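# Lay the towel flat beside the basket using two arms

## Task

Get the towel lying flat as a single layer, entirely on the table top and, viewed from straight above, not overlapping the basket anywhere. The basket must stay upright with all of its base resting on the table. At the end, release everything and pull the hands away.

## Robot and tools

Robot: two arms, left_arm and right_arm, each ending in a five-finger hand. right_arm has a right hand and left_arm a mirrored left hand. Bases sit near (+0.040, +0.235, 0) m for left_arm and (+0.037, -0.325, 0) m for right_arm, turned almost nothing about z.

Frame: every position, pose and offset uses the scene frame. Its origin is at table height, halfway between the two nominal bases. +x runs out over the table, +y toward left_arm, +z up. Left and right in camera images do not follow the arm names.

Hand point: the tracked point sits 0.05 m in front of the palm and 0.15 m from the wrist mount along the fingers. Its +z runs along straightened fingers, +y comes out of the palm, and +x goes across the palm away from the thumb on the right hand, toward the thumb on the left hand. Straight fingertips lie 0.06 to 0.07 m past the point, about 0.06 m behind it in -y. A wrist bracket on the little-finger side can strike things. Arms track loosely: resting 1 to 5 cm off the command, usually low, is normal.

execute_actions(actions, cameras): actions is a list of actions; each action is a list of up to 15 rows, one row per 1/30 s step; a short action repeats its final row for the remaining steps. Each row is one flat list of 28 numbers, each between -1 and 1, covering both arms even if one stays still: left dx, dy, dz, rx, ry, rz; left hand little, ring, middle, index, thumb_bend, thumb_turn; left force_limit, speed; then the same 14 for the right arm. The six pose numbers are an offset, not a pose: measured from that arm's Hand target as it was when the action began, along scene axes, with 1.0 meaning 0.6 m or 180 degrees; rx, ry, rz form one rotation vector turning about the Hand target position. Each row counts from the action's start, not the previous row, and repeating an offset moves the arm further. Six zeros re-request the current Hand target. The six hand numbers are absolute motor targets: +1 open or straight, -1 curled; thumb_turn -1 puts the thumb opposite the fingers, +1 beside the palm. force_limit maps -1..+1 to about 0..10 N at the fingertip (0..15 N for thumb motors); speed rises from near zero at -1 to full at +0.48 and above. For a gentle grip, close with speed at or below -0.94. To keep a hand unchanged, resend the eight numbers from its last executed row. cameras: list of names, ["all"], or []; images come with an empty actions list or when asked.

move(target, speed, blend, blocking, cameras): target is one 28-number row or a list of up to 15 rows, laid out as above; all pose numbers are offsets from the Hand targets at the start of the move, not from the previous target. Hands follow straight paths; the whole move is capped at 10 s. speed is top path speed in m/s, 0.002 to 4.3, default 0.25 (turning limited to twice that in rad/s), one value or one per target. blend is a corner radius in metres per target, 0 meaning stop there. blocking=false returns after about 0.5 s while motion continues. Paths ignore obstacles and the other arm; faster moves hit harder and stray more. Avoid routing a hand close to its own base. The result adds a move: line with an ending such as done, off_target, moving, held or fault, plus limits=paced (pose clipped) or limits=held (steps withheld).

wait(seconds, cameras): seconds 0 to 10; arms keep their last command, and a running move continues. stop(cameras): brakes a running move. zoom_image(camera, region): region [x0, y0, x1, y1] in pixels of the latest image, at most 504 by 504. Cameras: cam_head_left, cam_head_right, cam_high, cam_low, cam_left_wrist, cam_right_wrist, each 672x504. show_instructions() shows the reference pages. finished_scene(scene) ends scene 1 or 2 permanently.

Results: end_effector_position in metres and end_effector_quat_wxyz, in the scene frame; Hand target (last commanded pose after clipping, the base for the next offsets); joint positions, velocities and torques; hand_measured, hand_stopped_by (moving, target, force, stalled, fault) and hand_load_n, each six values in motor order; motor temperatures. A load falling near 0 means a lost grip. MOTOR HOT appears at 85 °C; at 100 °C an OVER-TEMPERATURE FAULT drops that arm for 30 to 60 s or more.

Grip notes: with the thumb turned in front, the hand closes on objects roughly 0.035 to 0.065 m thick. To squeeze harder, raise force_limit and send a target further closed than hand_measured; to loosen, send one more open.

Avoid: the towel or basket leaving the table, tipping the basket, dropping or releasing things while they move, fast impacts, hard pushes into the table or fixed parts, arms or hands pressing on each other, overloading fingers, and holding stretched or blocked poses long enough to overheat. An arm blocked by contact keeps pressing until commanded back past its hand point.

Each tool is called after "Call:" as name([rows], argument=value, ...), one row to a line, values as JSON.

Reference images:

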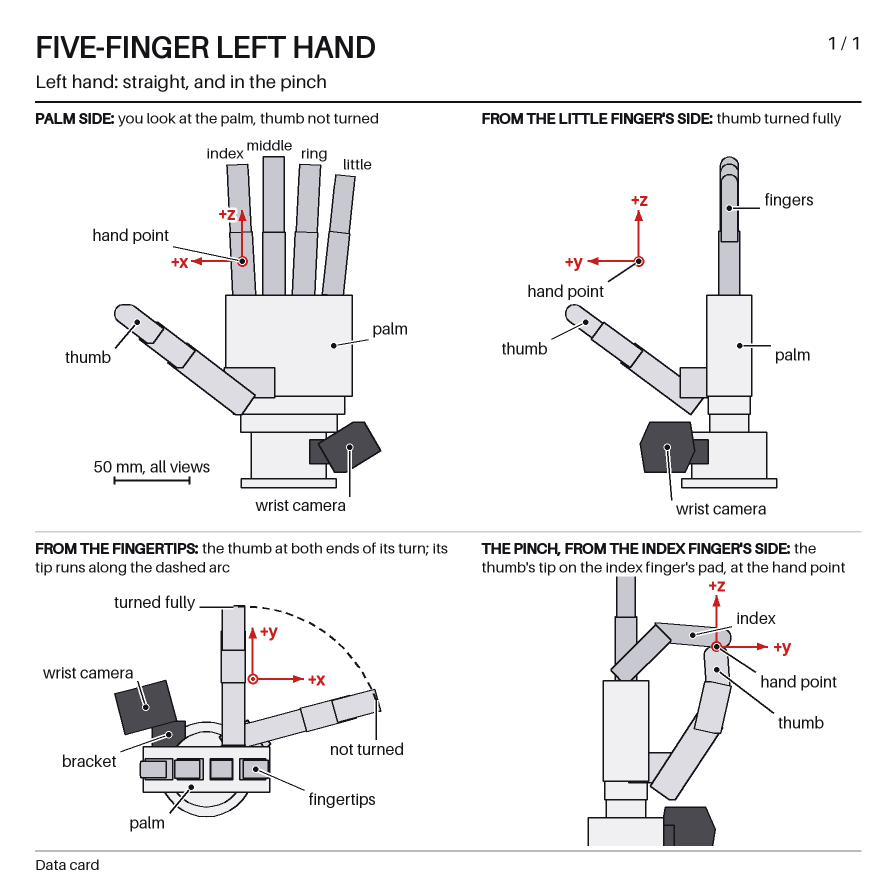

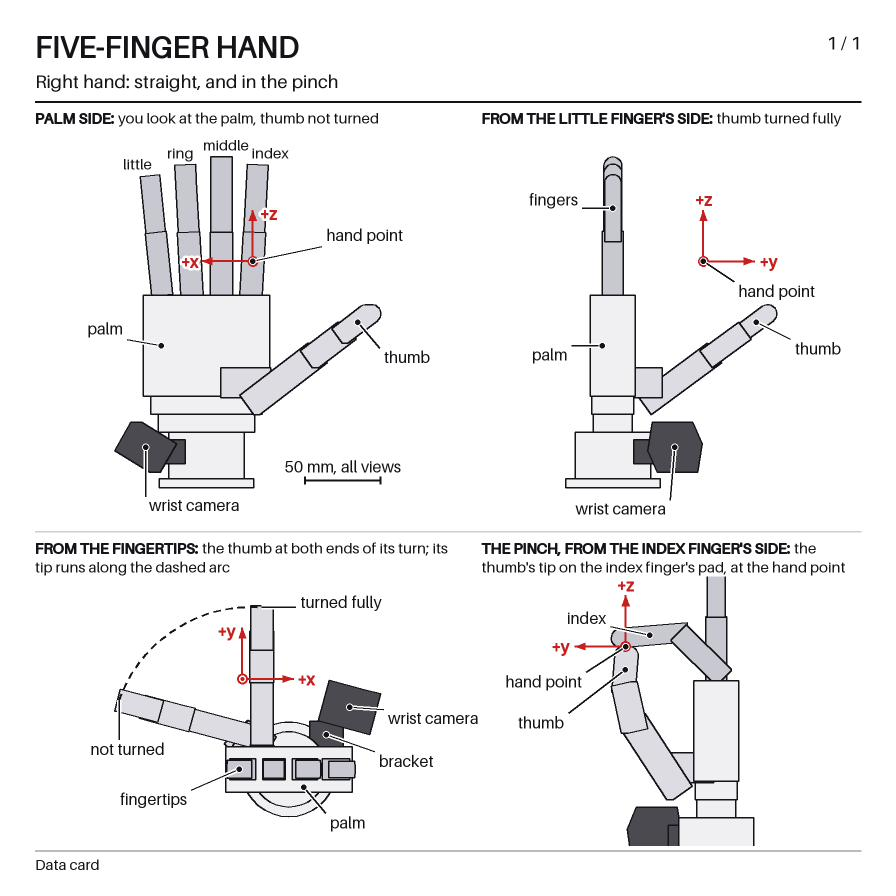

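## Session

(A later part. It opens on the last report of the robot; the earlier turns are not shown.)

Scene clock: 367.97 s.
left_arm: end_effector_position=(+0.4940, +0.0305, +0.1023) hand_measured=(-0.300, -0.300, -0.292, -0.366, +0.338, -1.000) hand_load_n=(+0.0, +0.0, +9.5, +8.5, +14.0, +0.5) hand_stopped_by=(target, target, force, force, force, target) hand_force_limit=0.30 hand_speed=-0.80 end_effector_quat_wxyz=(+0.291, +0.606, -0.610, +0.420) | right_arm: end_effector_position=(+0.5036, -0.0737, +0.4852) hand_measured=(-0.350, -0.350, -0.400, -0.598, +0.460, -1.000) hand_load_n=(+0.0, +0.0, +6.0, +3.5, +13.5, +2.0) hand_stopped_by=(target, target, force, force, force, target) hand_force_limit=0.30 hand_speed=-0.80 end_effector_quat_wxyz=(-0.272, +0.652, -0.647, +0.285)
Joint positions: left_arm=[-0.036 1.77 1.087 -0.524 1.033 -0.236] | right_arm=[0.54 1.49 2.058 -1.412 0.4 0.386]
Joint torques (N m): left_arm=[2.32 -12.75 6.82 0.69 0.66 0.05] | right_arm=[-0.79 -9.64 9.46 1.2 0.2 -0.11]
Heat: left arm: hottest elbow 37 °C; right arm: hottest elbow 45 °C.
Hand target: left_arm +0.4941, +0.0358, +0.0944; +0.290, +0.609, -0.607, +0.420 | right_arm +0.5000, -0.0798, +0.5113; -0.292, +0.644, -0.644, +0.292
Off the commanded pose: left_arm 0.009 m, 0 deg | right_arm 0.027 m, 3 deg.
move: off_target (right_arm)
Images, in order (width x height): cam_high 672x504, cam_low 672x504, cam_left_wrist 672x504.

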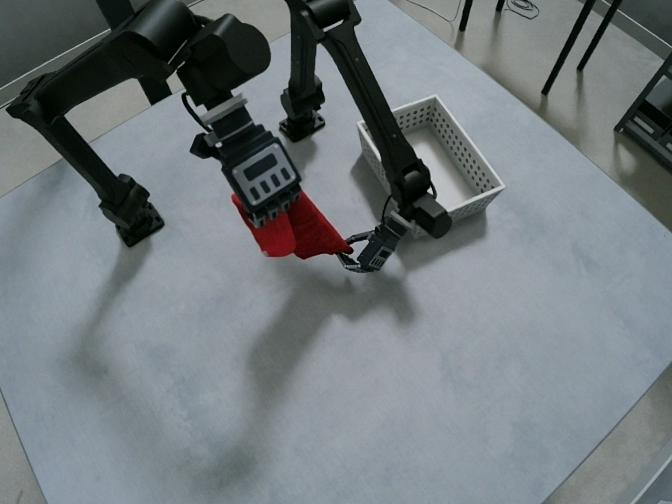

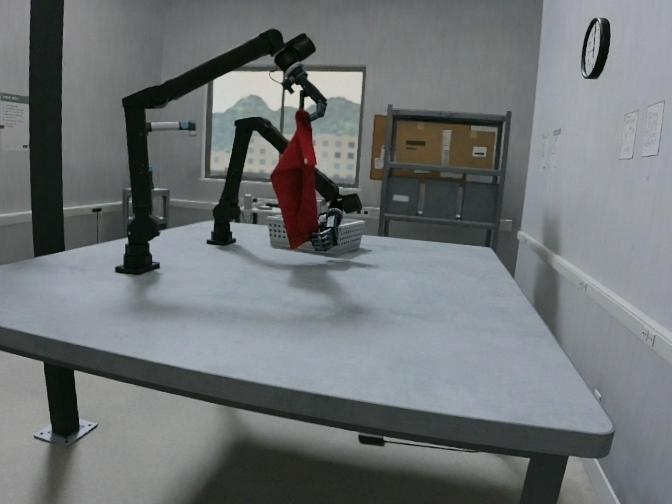

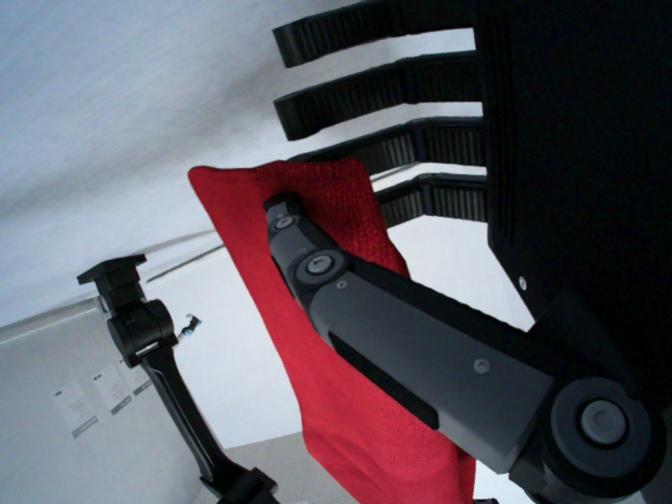

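Call:
move([
  [0.0015, 0.165, 0.185, 0.101, -0.072, 0.052, -0.3, -0.3, -0.6, -0.6, 0.05, -1, 0.3, -0.8, 0, -0.108, -0.008, 0, 0, 0, -0.35, -0.35, -0.6, -0.6, 0.05, -1, 0.3, -0.8],
  [0.01, 0.19, 0.476, 0.228, -0.161, 0.118, -0.3, -0.3, -0.6, -0.6, 0.05, -1, 0.3, -0.8, 0, -0.242, -0.03, 0, 0, 0, -0.35, -0.35, -0.6, -0.6, 0.05, -1, 0.3, -0.8],
  [0.015, 0.1437, 0.646, 0.304, -0.215, 0.157, -0.3, -0.3, -0.6, -0.6, 0.05, -1, 0.3, -0.8, 0, -0.3037, -0.0438, 0, 0, 0, -0.35, -0.35, -0.6, -0.6, 0.05, -1, 0.3, -0.8],
], blend=[0.03, 0.03, 0], speed=0.2, cameras=["all"])

Call:
zoom_image(camera="cam_head_left", region=[220, 80, 490, 240])

Call:
zoom_image(camera="cam_head_right", region=[200, 80, 470, 240])

Call:
zoom_image(camera="cam_low", region=[250, 60, 400, 200])

Scene clock: 374.00 s.
left_arm: end_effector_position=(+0.4997, +0.1279, +0.4637) hand_measured=(-0.300, -0.300, -0.292, -0.366, +0.338, -1.000) hand_load_n=(+0.0, +0.0, +9.0, +8.0, +14.0, +0.5) hand_stopped_by=(target, target, force, force, force, target) hand_force_limit=0.30 hand_speed=-0.80 end_effector_quat_wxyz=(-0.322, +0.630, -0.633, +0.314) | right_arm: end_effector_position=(+0.5017, -0.2581, +0.4720) hand_measured=(-0.350, -0.350, -0.400, -0.598, +0.460, -1.000) hand_load_n=(+0.0, +0.0, +6.5, +3.0, +13.5, +1.5) hand_stopped_by=(target, target, force, force, force, target) hand_force_limit=0.30 hand_speed=-0.80 end_effector_quat_wxyz=(-0.279, +0.649, -0.651, +0.278)
Joint positions: left_arm=[-0.23 1.192 1.64 -1.1 -0.189 -0.129] | right_arm=[0.091 1.287 1.8 -1.275 0.071 0.071]
Joint torques (N m): left_arm=[0.79 -6.01 13.83 0.98 -0.23 -0.08] | right_arm=[-0.97 -7.65 7.15 2.28 0.01 -0.14]
Heat: left arm: hottest elbow 37 °C; right arm: hottest elbow 44 °C.
Hand target: left_arm +0.5031, +0.1221, +0.4820; -0.326, +0.627, -0.627, +0.326 | right_arm +0.5001, -0.2620, +0.4848; -0.292, +0.644, -0.644, +0.292
Off the commanded pose: left_arm 0.020 m, 2 deg | right_arm 0.014 m, 2 deg.
move: off_target (left_arm, right_arm)

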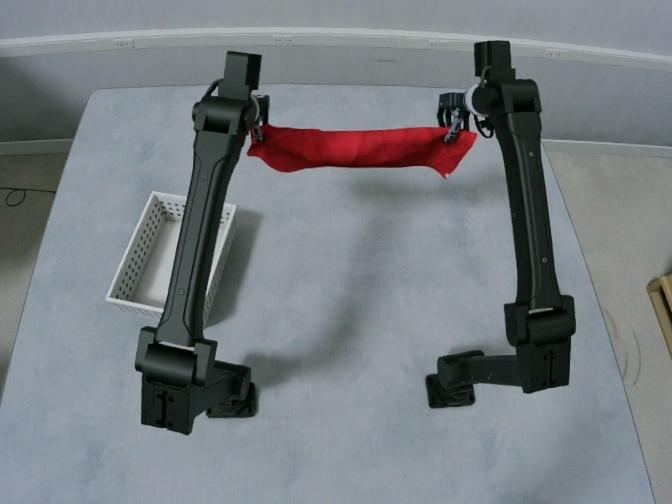

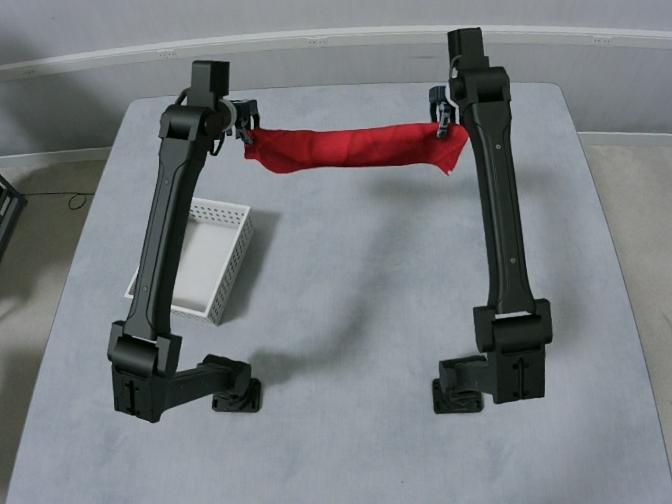

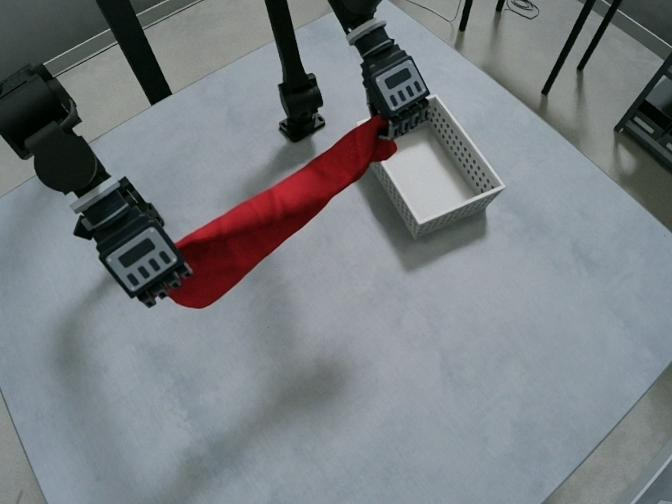

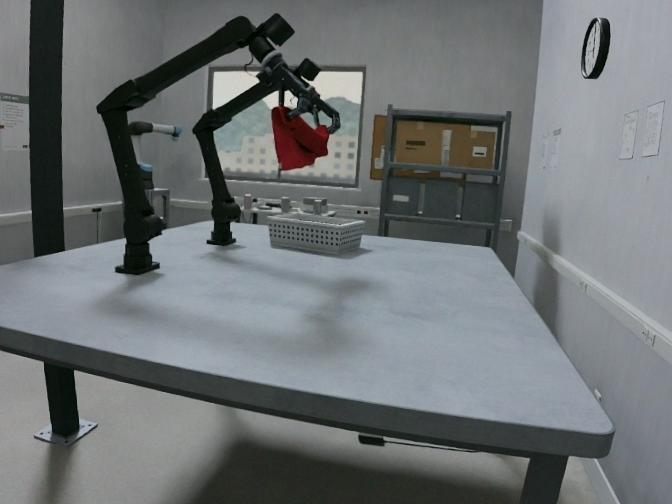

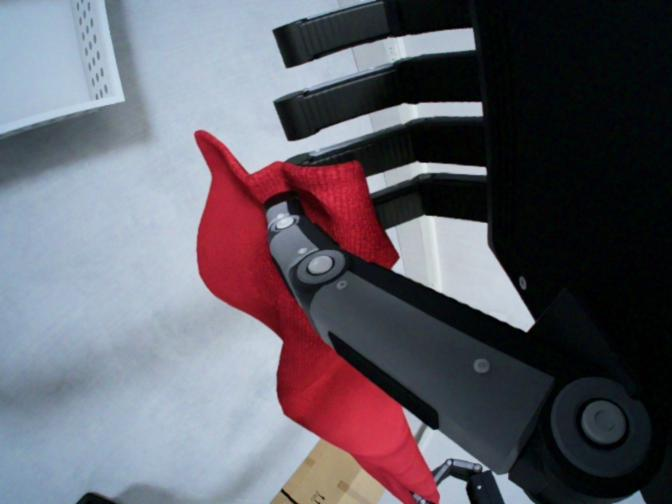

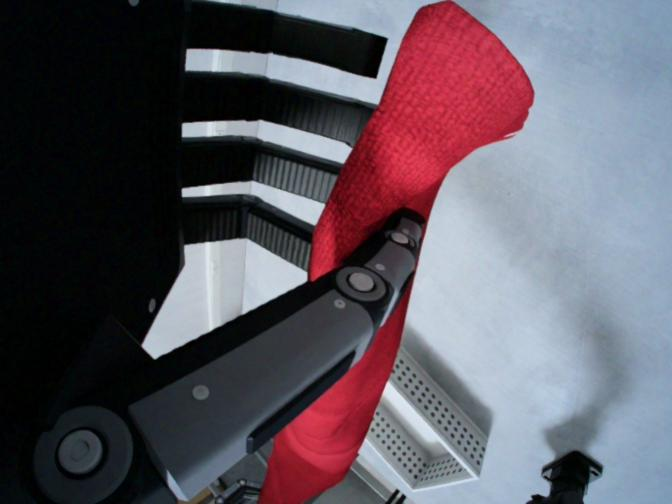

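Scaled by 1.867 from the camera's 672x504 image, which has a finer 960x720 frame.

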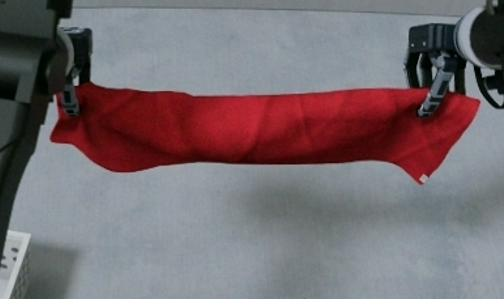

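Scaled by 1.867 from the camera's 672x504 image, which has a finer 960x720 frame.

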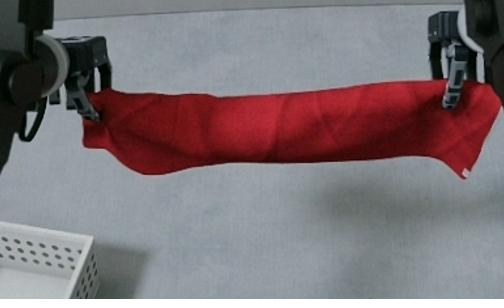

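Scaled by 3.360 from the camera's 672x504 image, which has a finer 960x720 frame.

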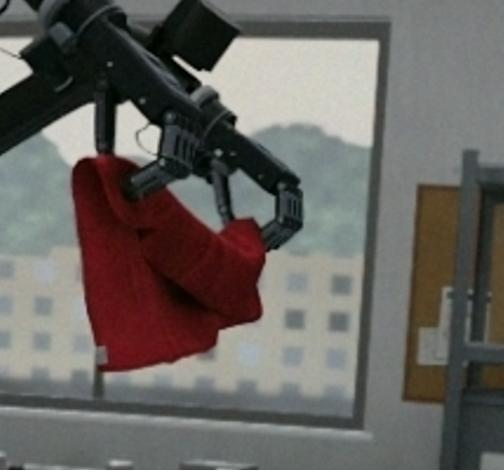

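Call:
move([
  [-0.12, 0, -0.06, 0, 0, 0, -0.3, -0.3, -0.6, -0.6, 0.05, -1, 0.3, -0.8, -0.12, 0, -0.06, 0, 0, 0, -0.35, -0.35, -0.6, -0.6, 0.05, -1, 0.3, -0.8],
  [0.04, 0, -0.06, 0, 0, 0, -0.3, -0.3, -0.6, -0.6, 0.05, -1, 0.3, -0.8, 0.04, 0, -0.06, 0, 0, 0, -0.35, -0.35, -0.6, -0.6, 0.05, -1, 0.3, -0.8],
], speed=[0.15, 0.8], cameras=["all"])

Call:
zoom_image(camera="cam_head_left", region=[220, 80, 490, 240])

Call:
zoom_image(camera="cam_head_right", region=[200, 80, 470, 240])

Call:
zoom_image(camera="cam_low", region=[250, 60, 400, 200])

Scene clock: 377.17 s.
left_arm: end_effector_position=(+0.5207, +0.1203, +0.4186) hand_measured=(-0.300, -0.300, -0.292, -0.366, +0.338, -1.000) hand_load_n=(+0.0, +0.0, +9.5, +8.5, +14.0, +0.5) hand_stopped_by=(target, target, force, force, force, target) hand_force_limit=0.30 hand_speed=-0.80 end_effector_quat_wxyz=(-0.312, +0.635, -0.637, +0.307) | right_arm: end_effector_position=(+0.5196, -0.2589, +0.4153) hand_measured=(-0.350, -0.350, -0.400, -0.598, +0.460, -1.000) hand_load_n=(+0.0, +0.0, +6.0, +3.5, +13.0, +1.5) hand_stopped_by=(target, target, force, force, force, target) hand_force_limit=0.30 hand_speed=-0.80 end_effector_quat_wxyz=(-0.269, +0.653, -0.655, +0.270)
Joint positions: left_arm=[-0.233 1.219 1.548 -1.007 -0.186 -0.137] | right_arm=[0.084 1.288 1.65 -1.154 0.067 0.067]
Joint torques (N m): left_arm=[2.32 -8.23 14.23 1.58 0 0.11] | right_arm=[-0.79 -7.77 11.06 1.8 0.01 -0.11]
Heat: left arm: hottest elbow 37 °C; right arm: hottest elbow 44 °C.
Hand target: left_arm +0.5271, +0.1222, +0.4460; -0.326, +0.627, -0.627, +0.326 | right_arm +0.5241, -0.2620, +0.4489; -0.292, +0.644, -0.644, +0.292
Off the commanded pose: left_arm 0.028 m, 3 deg | right_arm 0.034 m, 4 deg.
move: off_target (left_arm, right_arm)

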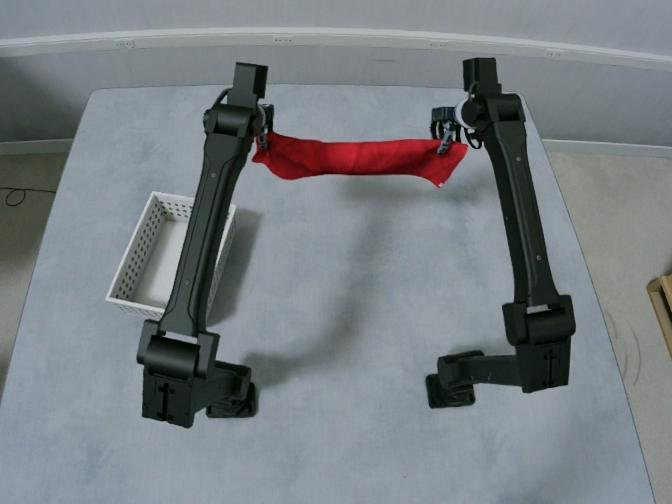

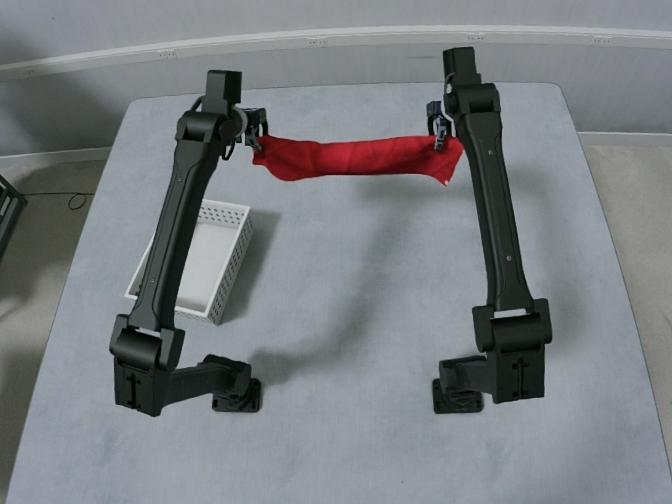

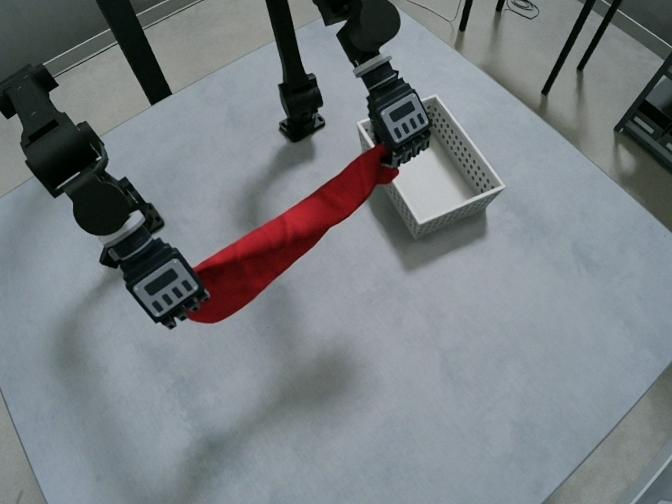

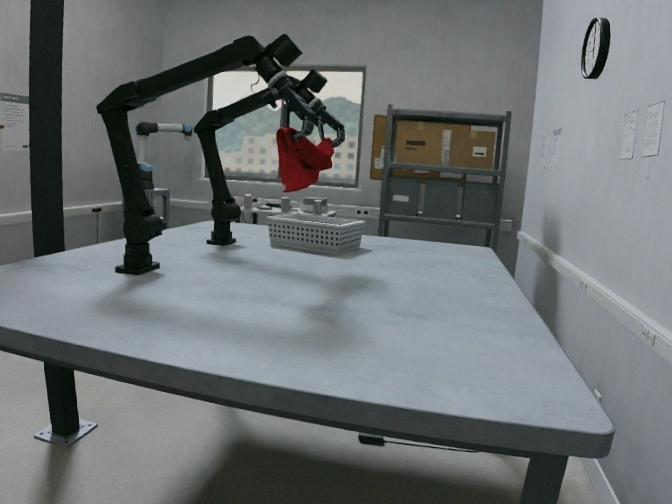

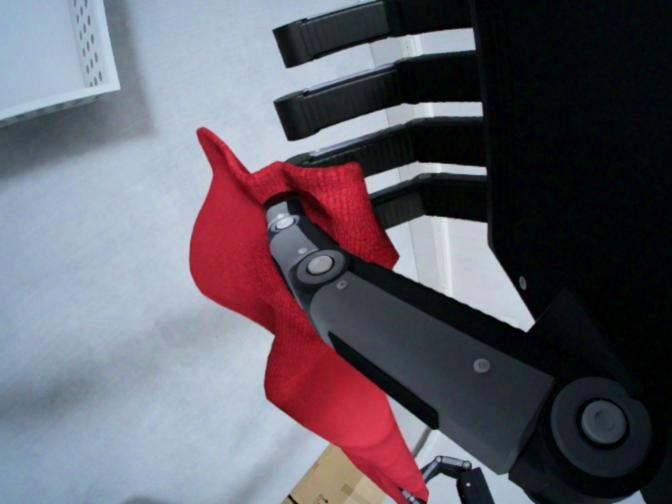

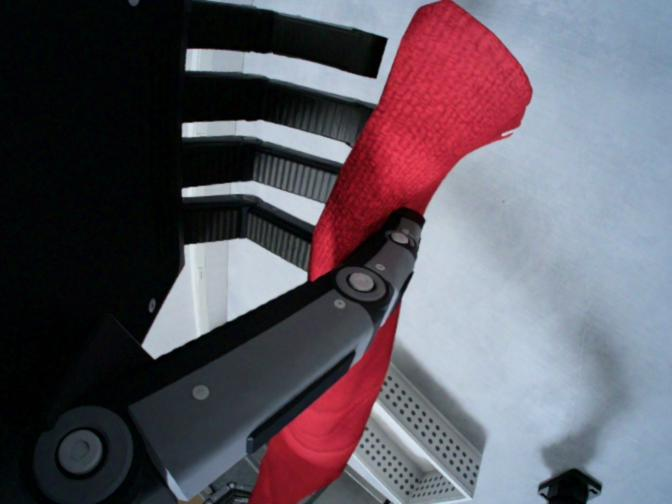

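Scaled by 1.867 from the camera's 672x504 image, which has a finer 960x720 frame.

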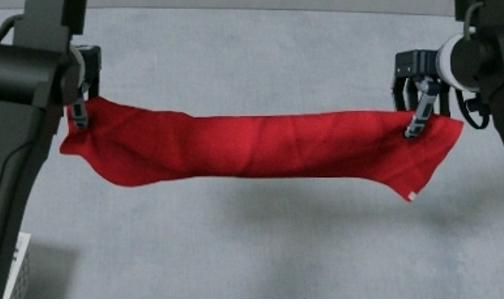

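Scaled by 1.867 from the camera's 672x504 image, which has a finer 960x720 frame.

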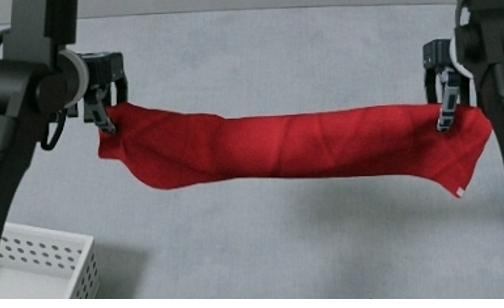

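Scaled by 3.360 from the camera's 672x504 image, which has a finer 960x720 frame.

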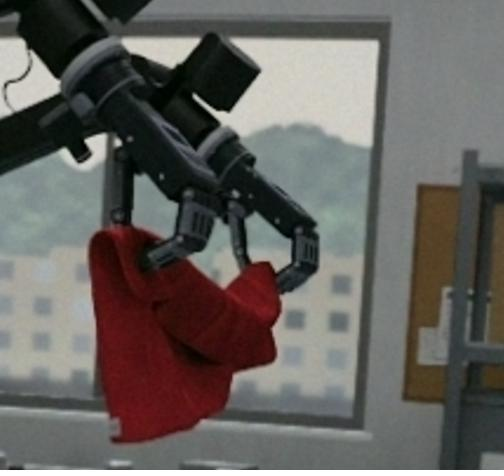

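Call:
move([
  [-0.05, 0, 0.05, 0, 0, 0, -0.3, -0.3, -0.6, -0.6, 0.05, -1, 0.3, -0.8, -0.05, 0, 0.05, 0, 0, 0, -0.35, -0.35, -0.6, -0.6, 0.05, -1, 0.3, -0.8],
  [0.0, 0, -0.15, 0, 0, 0, -0.3, -0.3, -0.6, -0.6, 0.05, -1, 0.3, -0.8, 0.0, 0, -0.15, 0, 0, 0, -0.35, -0.35, -0.6, -0.6, 0.05, -1, 0.3, -0.8],
], speed=[0.15, 1.2], cameras=["all"])

Call:
zoom_image(camera="cam_head_left", region=[220, 80, 490, 240])

Call:
zoom_image(camera="cam_low", region=[250, 90, 400, 230])

Scene clock: 380.77 s.
left_arm: end_effector_position=(+0.5242, +0.1195, +0.3525) hand_measured=(-0.300, -0.300, -0.292, -0.366, +0.338, -1.000) hand_load_n=(+0.0, +0.0, +9.5, +8.0, +14.0, +0.5) hand_stopped_by=(target, target, force, force, force, target) hand_force_limit=0.30 hand_speed=-0.80 end_effector_quat_wxyz=(-0.321, +0.630, -0.630, +0.321) | right_arm: end_effector_position=(+0.5204, -0.2589, +0.3452) hand_measured=(-0.350, -0.350, -0.400, -0.598, +0.460, -1.000) hand_load_n=(+0.0, +0.0, +6.5, +3.5, +13.0, +1.5) hand_stopped_by=(target, target, force, force, force, target) hand_force_limit=0.30 hand_speed=-0.80 end_effector_quat_wxyz=(-0.279, +0.649, -0.651, +0.279)
Joint positions: left_arm=[-0.233 1.164 1.307 -0.783 -0.185 -0.136] | right_arm=[0.084 1.221 1.389 -0.93 0.067 0.066]
Joint torques (N m): left_arm=[2.14 -8 10.39 2.07 0.04 0.11] | right_arm=[-0.91 -7.24 8.36 2.29 0.01 -0.11]
Heat: left arm: hottest elbow 38 °C; right arm: hottest elbow 45 °C.
Hand target: left_arm +0.5272, +0.1222, +0.3561; -0.326, +0.627, -0.627, +0.326 | right_arm +0.5241, -0.2621, +0.3588; -0.292, +0.644, -0.644, +0.292
Off the commanded pose: left_arm 0.005 m, 1 deg | right_arm 0.014 m, 2 deg.
move: off_target (right_arm)

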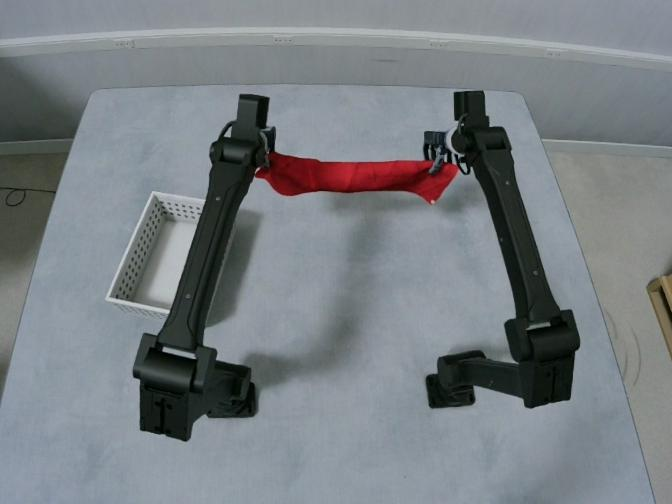

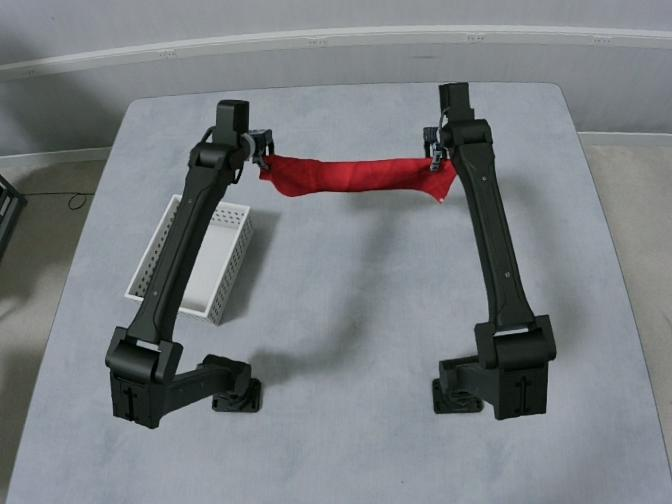

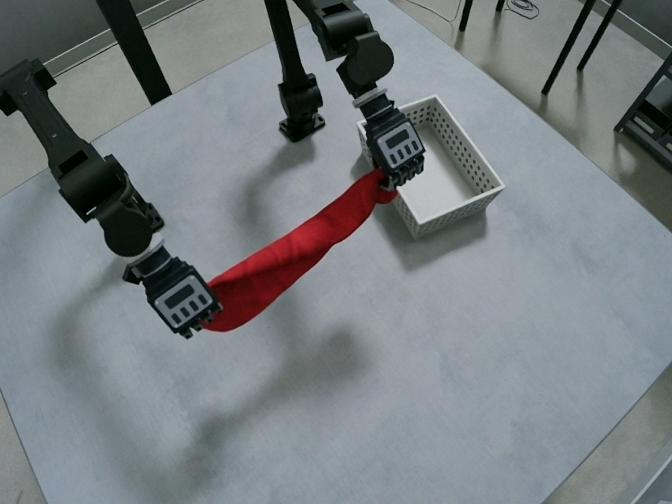

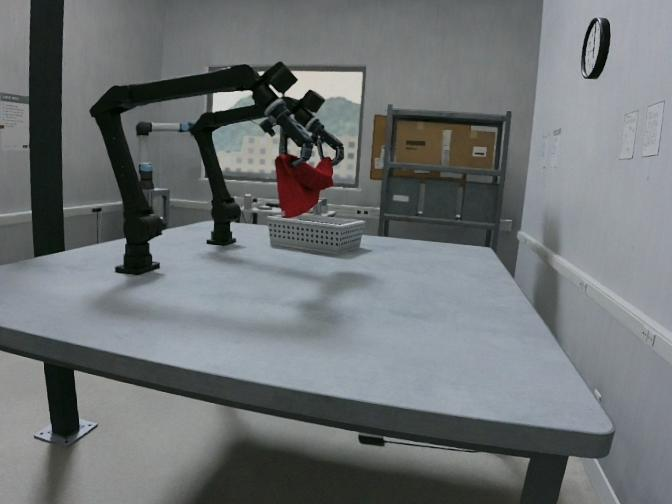

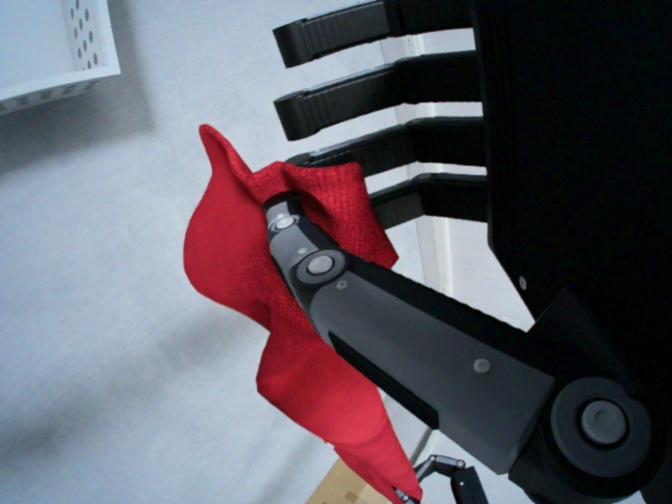

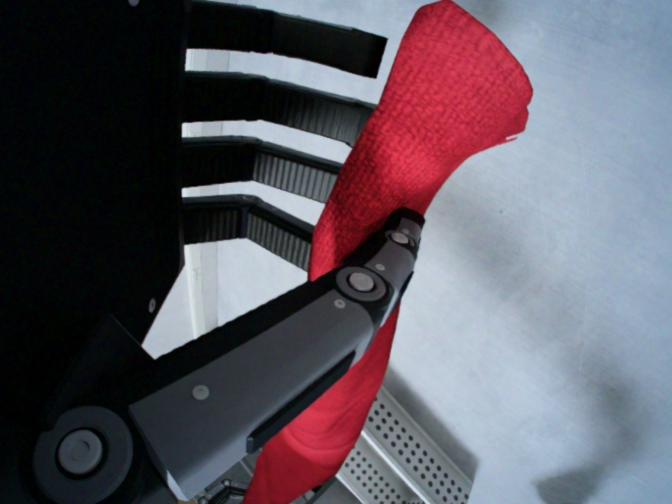

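Scaled by 1.867 from the camera's 672x504 image, which has a finer 960x720 frame.

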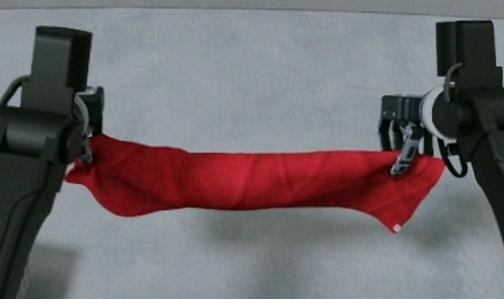

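Scaled by 3.360 from the camera's 672x504 image, which has a finer 960x720 frame.

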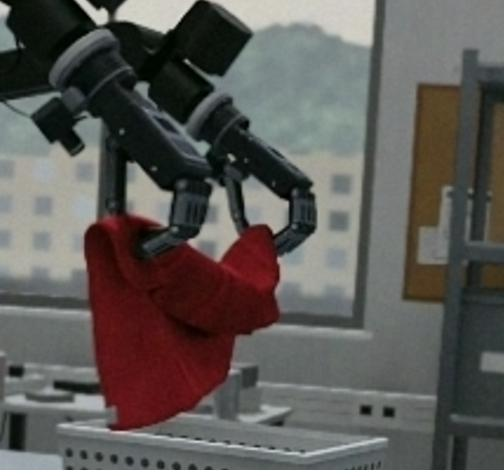

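Call:
zoom_image(camera="cam_left_wrist", region=[160, 100, 460, 400])

Call:
zoom_image(camera="cam_high", region=[340, 130, 450, 230])

Call:
zoom_image(camera="cam_low", region=[270, 150, 340, 220])

Call:
zoom_image(camera="cam_right_wrist", region=[220, 200, 480, 504])

Scaled by 1.680 from the camera's 672x504 image, which has a finer 960x720 frame.

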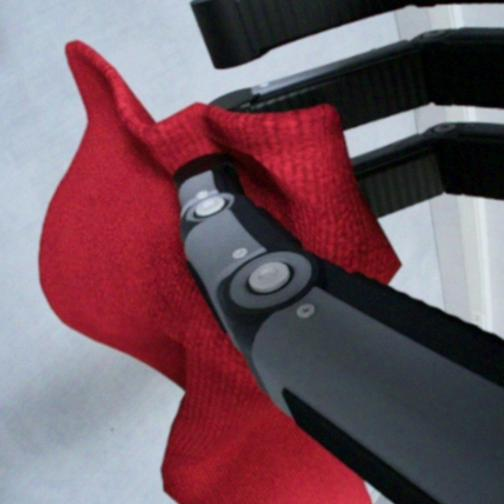

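Scaled by 4.582 from the camera's 672x504 image, which has a finer 960x720 frame.

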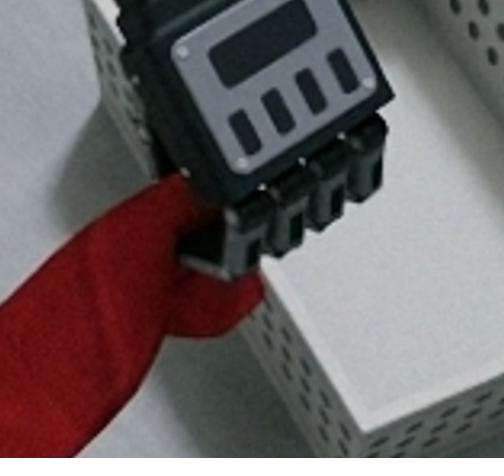

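Scaled by 7.200 from the camera's 672x504 image, which has a finer 960x720 frame.

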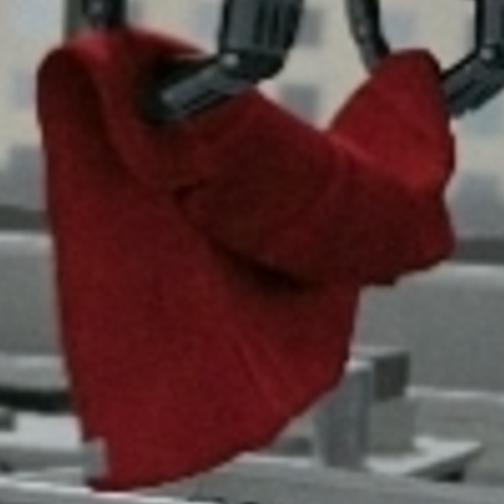

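Scaled by 1.658 from the camera's 672x504 image, which has a finer 960x720 frame.

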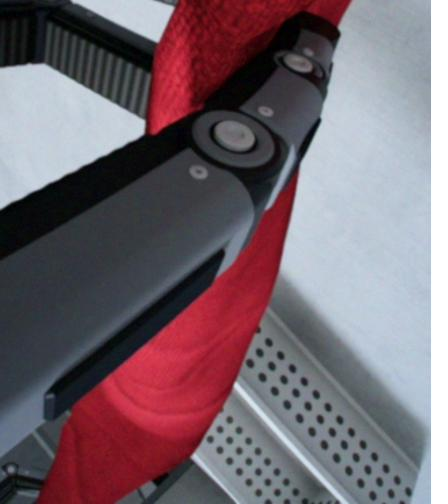

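Call:
move([
  [-0.12, 0, -0.28, 0, 0, 0, -0.3, -0.3, -0.6, -0.6, 0.05, -1, 0.3, -0.8, -0.12, 0, -0.28, 0, 0, 0, -0.35, -0.35, -0.6, -0.6, 0.05, -1, 0.3, -0.8],
  [0.06, 0, -0.43, 0, 0, 0, -0.3, -0.3, -0.6, -0.6, 0.05, -1, 0.3, -0.8, 0.06, 0, -0.43, 0, 0, 0, -0.35, -0.35, -0.6, -0.6, 0.05, -1, 0.3, -0.8],
], speed=[0.25, 0.2], blend=[0.02, 0], cameras=["all"])

Call:
zoom_image(camera="cam_head_left", region=[230, 140, 480, 300])

Call:
zoom_image(camera="cam_high", region=[170, 170, 430, 360])

Call:
zoom_image(camera="cam_low", region=[230, 170, 400, 300])

Scene clock: 389.70 s.
left_arm: end_effector_position=(+0.5414, +0.1217, +0.0829) hand_measured=(-0.300, -0.300, -0.292, -0.366, +0.338, -1.000) hand_load_n=(+0.0, +0.0, +9.5, +8.0, +14.0, +0.5) hand_stopped_by=(target, target, force, force, force, target) hand_force_limit=0.30 hand_speed=-0.80 end_effector_quat_wxyz=(-0.315, +0.632, -0.635, +0.313) | right_arm: end_effector_position=(+0.5339, -0.2601, +0.0791) hand_measured=(-0.350, -0.350, -0.400, -0.598, +0.460, -1.000) hand_load_n=(+0.0, +0.0, +6.0, +3.0, +13.5, +1.5) hand_stopped_by=(target, target, force, force, force, target) hand_force_limit=0.30 hand_speed=-0.80 end_effector_quat_wxyz=(-0.273, +0.652, -0.653, +0.273)
Joint positions: left_arm=[-0.216 1.394 0.776 -0.044 -0.17 -0.126] | right_arm=[0.078 1.408 0.842 -0.213 0.061 0.061]
Joint torques (N m): left_arm=[2.37 -8.23 12.49 1.83 0.02 0.08] | right_arm=[-0.97 -7.24 10.11 2.22 0 -0.12]
Motor temperatures (°C): left_arm=[25 27 38 23 24 23] | right_arm=[22 27 43 21 24 24]
Heat: left arm: hottest elbow 38 °C; right arm: hottest elbow 43 °C.
Hand target: left_arm +0.5630, +0.1221, +0.0981; -0.326, +0.627, -0.627, +0.326 | right_arm +0.5602, -0.2619, +0.1009; -0.292, +0.644, -0.644, +0.292
Off the commanded pose: left_arm 0.027 m, 2 deg | right_arm 0.034 m, 3 deg.
move: off_target (left_arm, right_arm)

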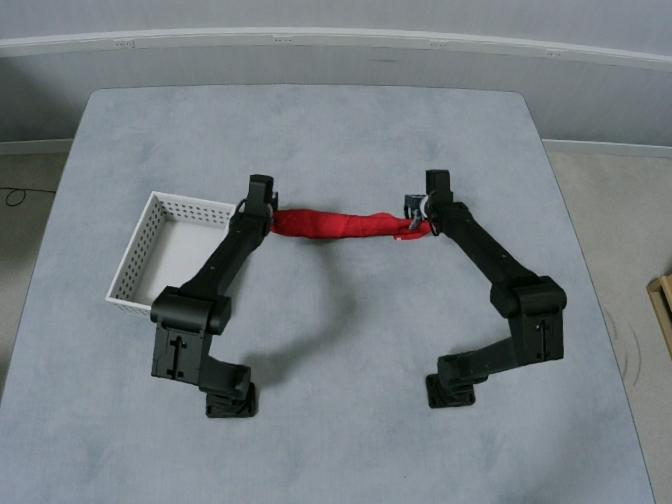

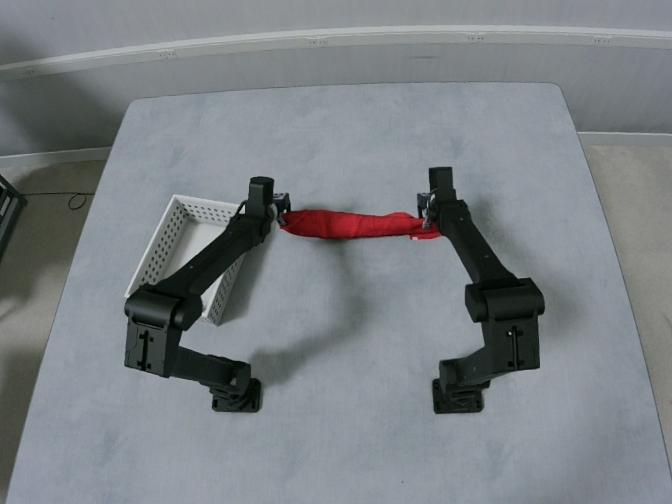

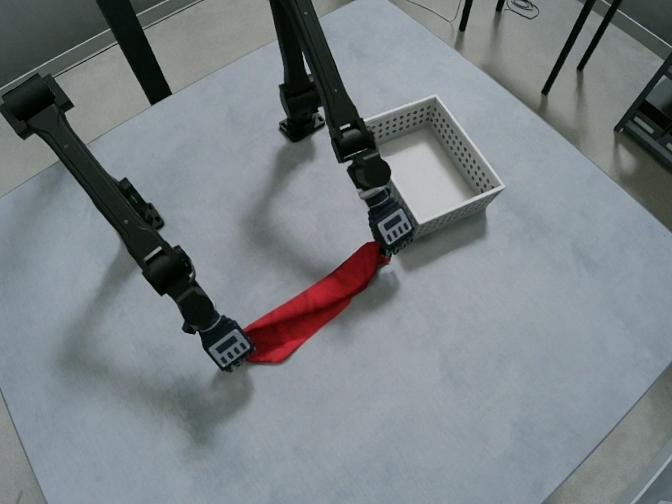

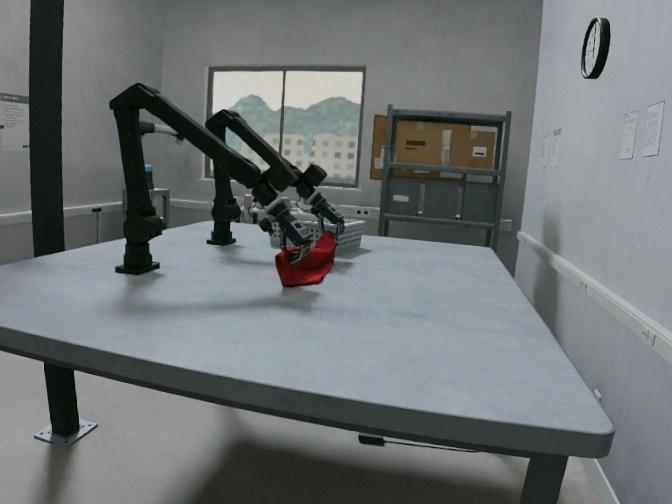

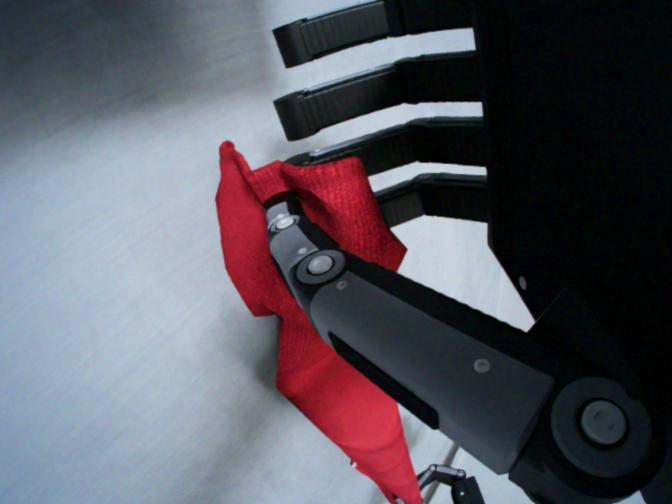

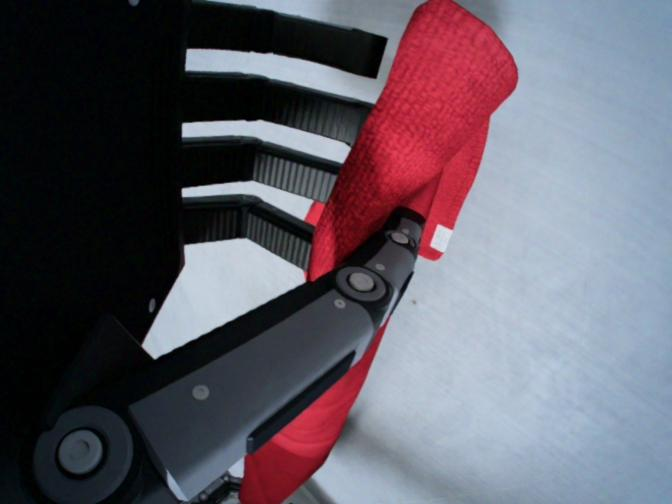

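Scaled by 2.016 from the camera's 672x504 image, which has a finer 960x720 frame.

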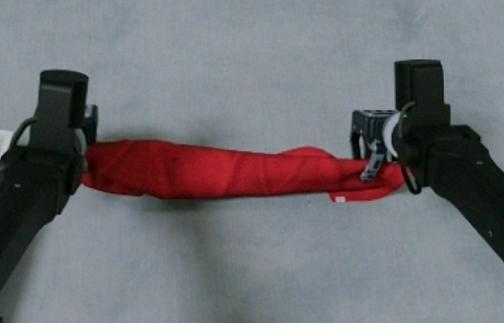

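Scaled by 1.938 from the camera's 672x504 image, which has a finer 960x720 frame.

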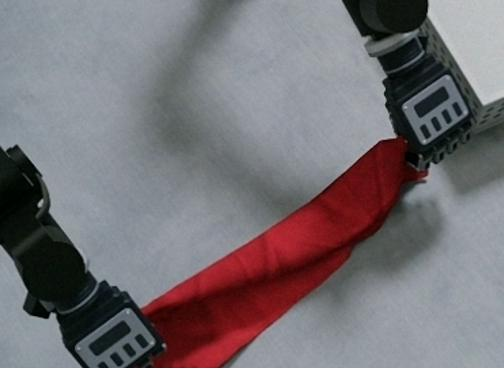

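Scaled by 2.965 from the camera's 672x504 image, which has a finer 960x720 frame.

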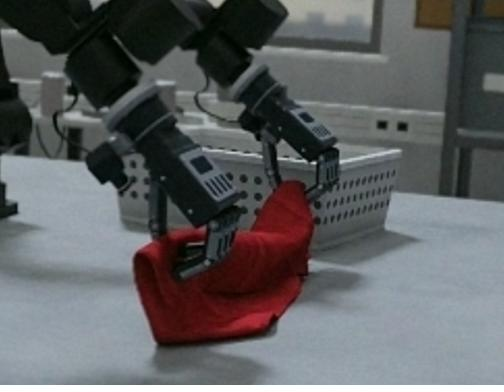

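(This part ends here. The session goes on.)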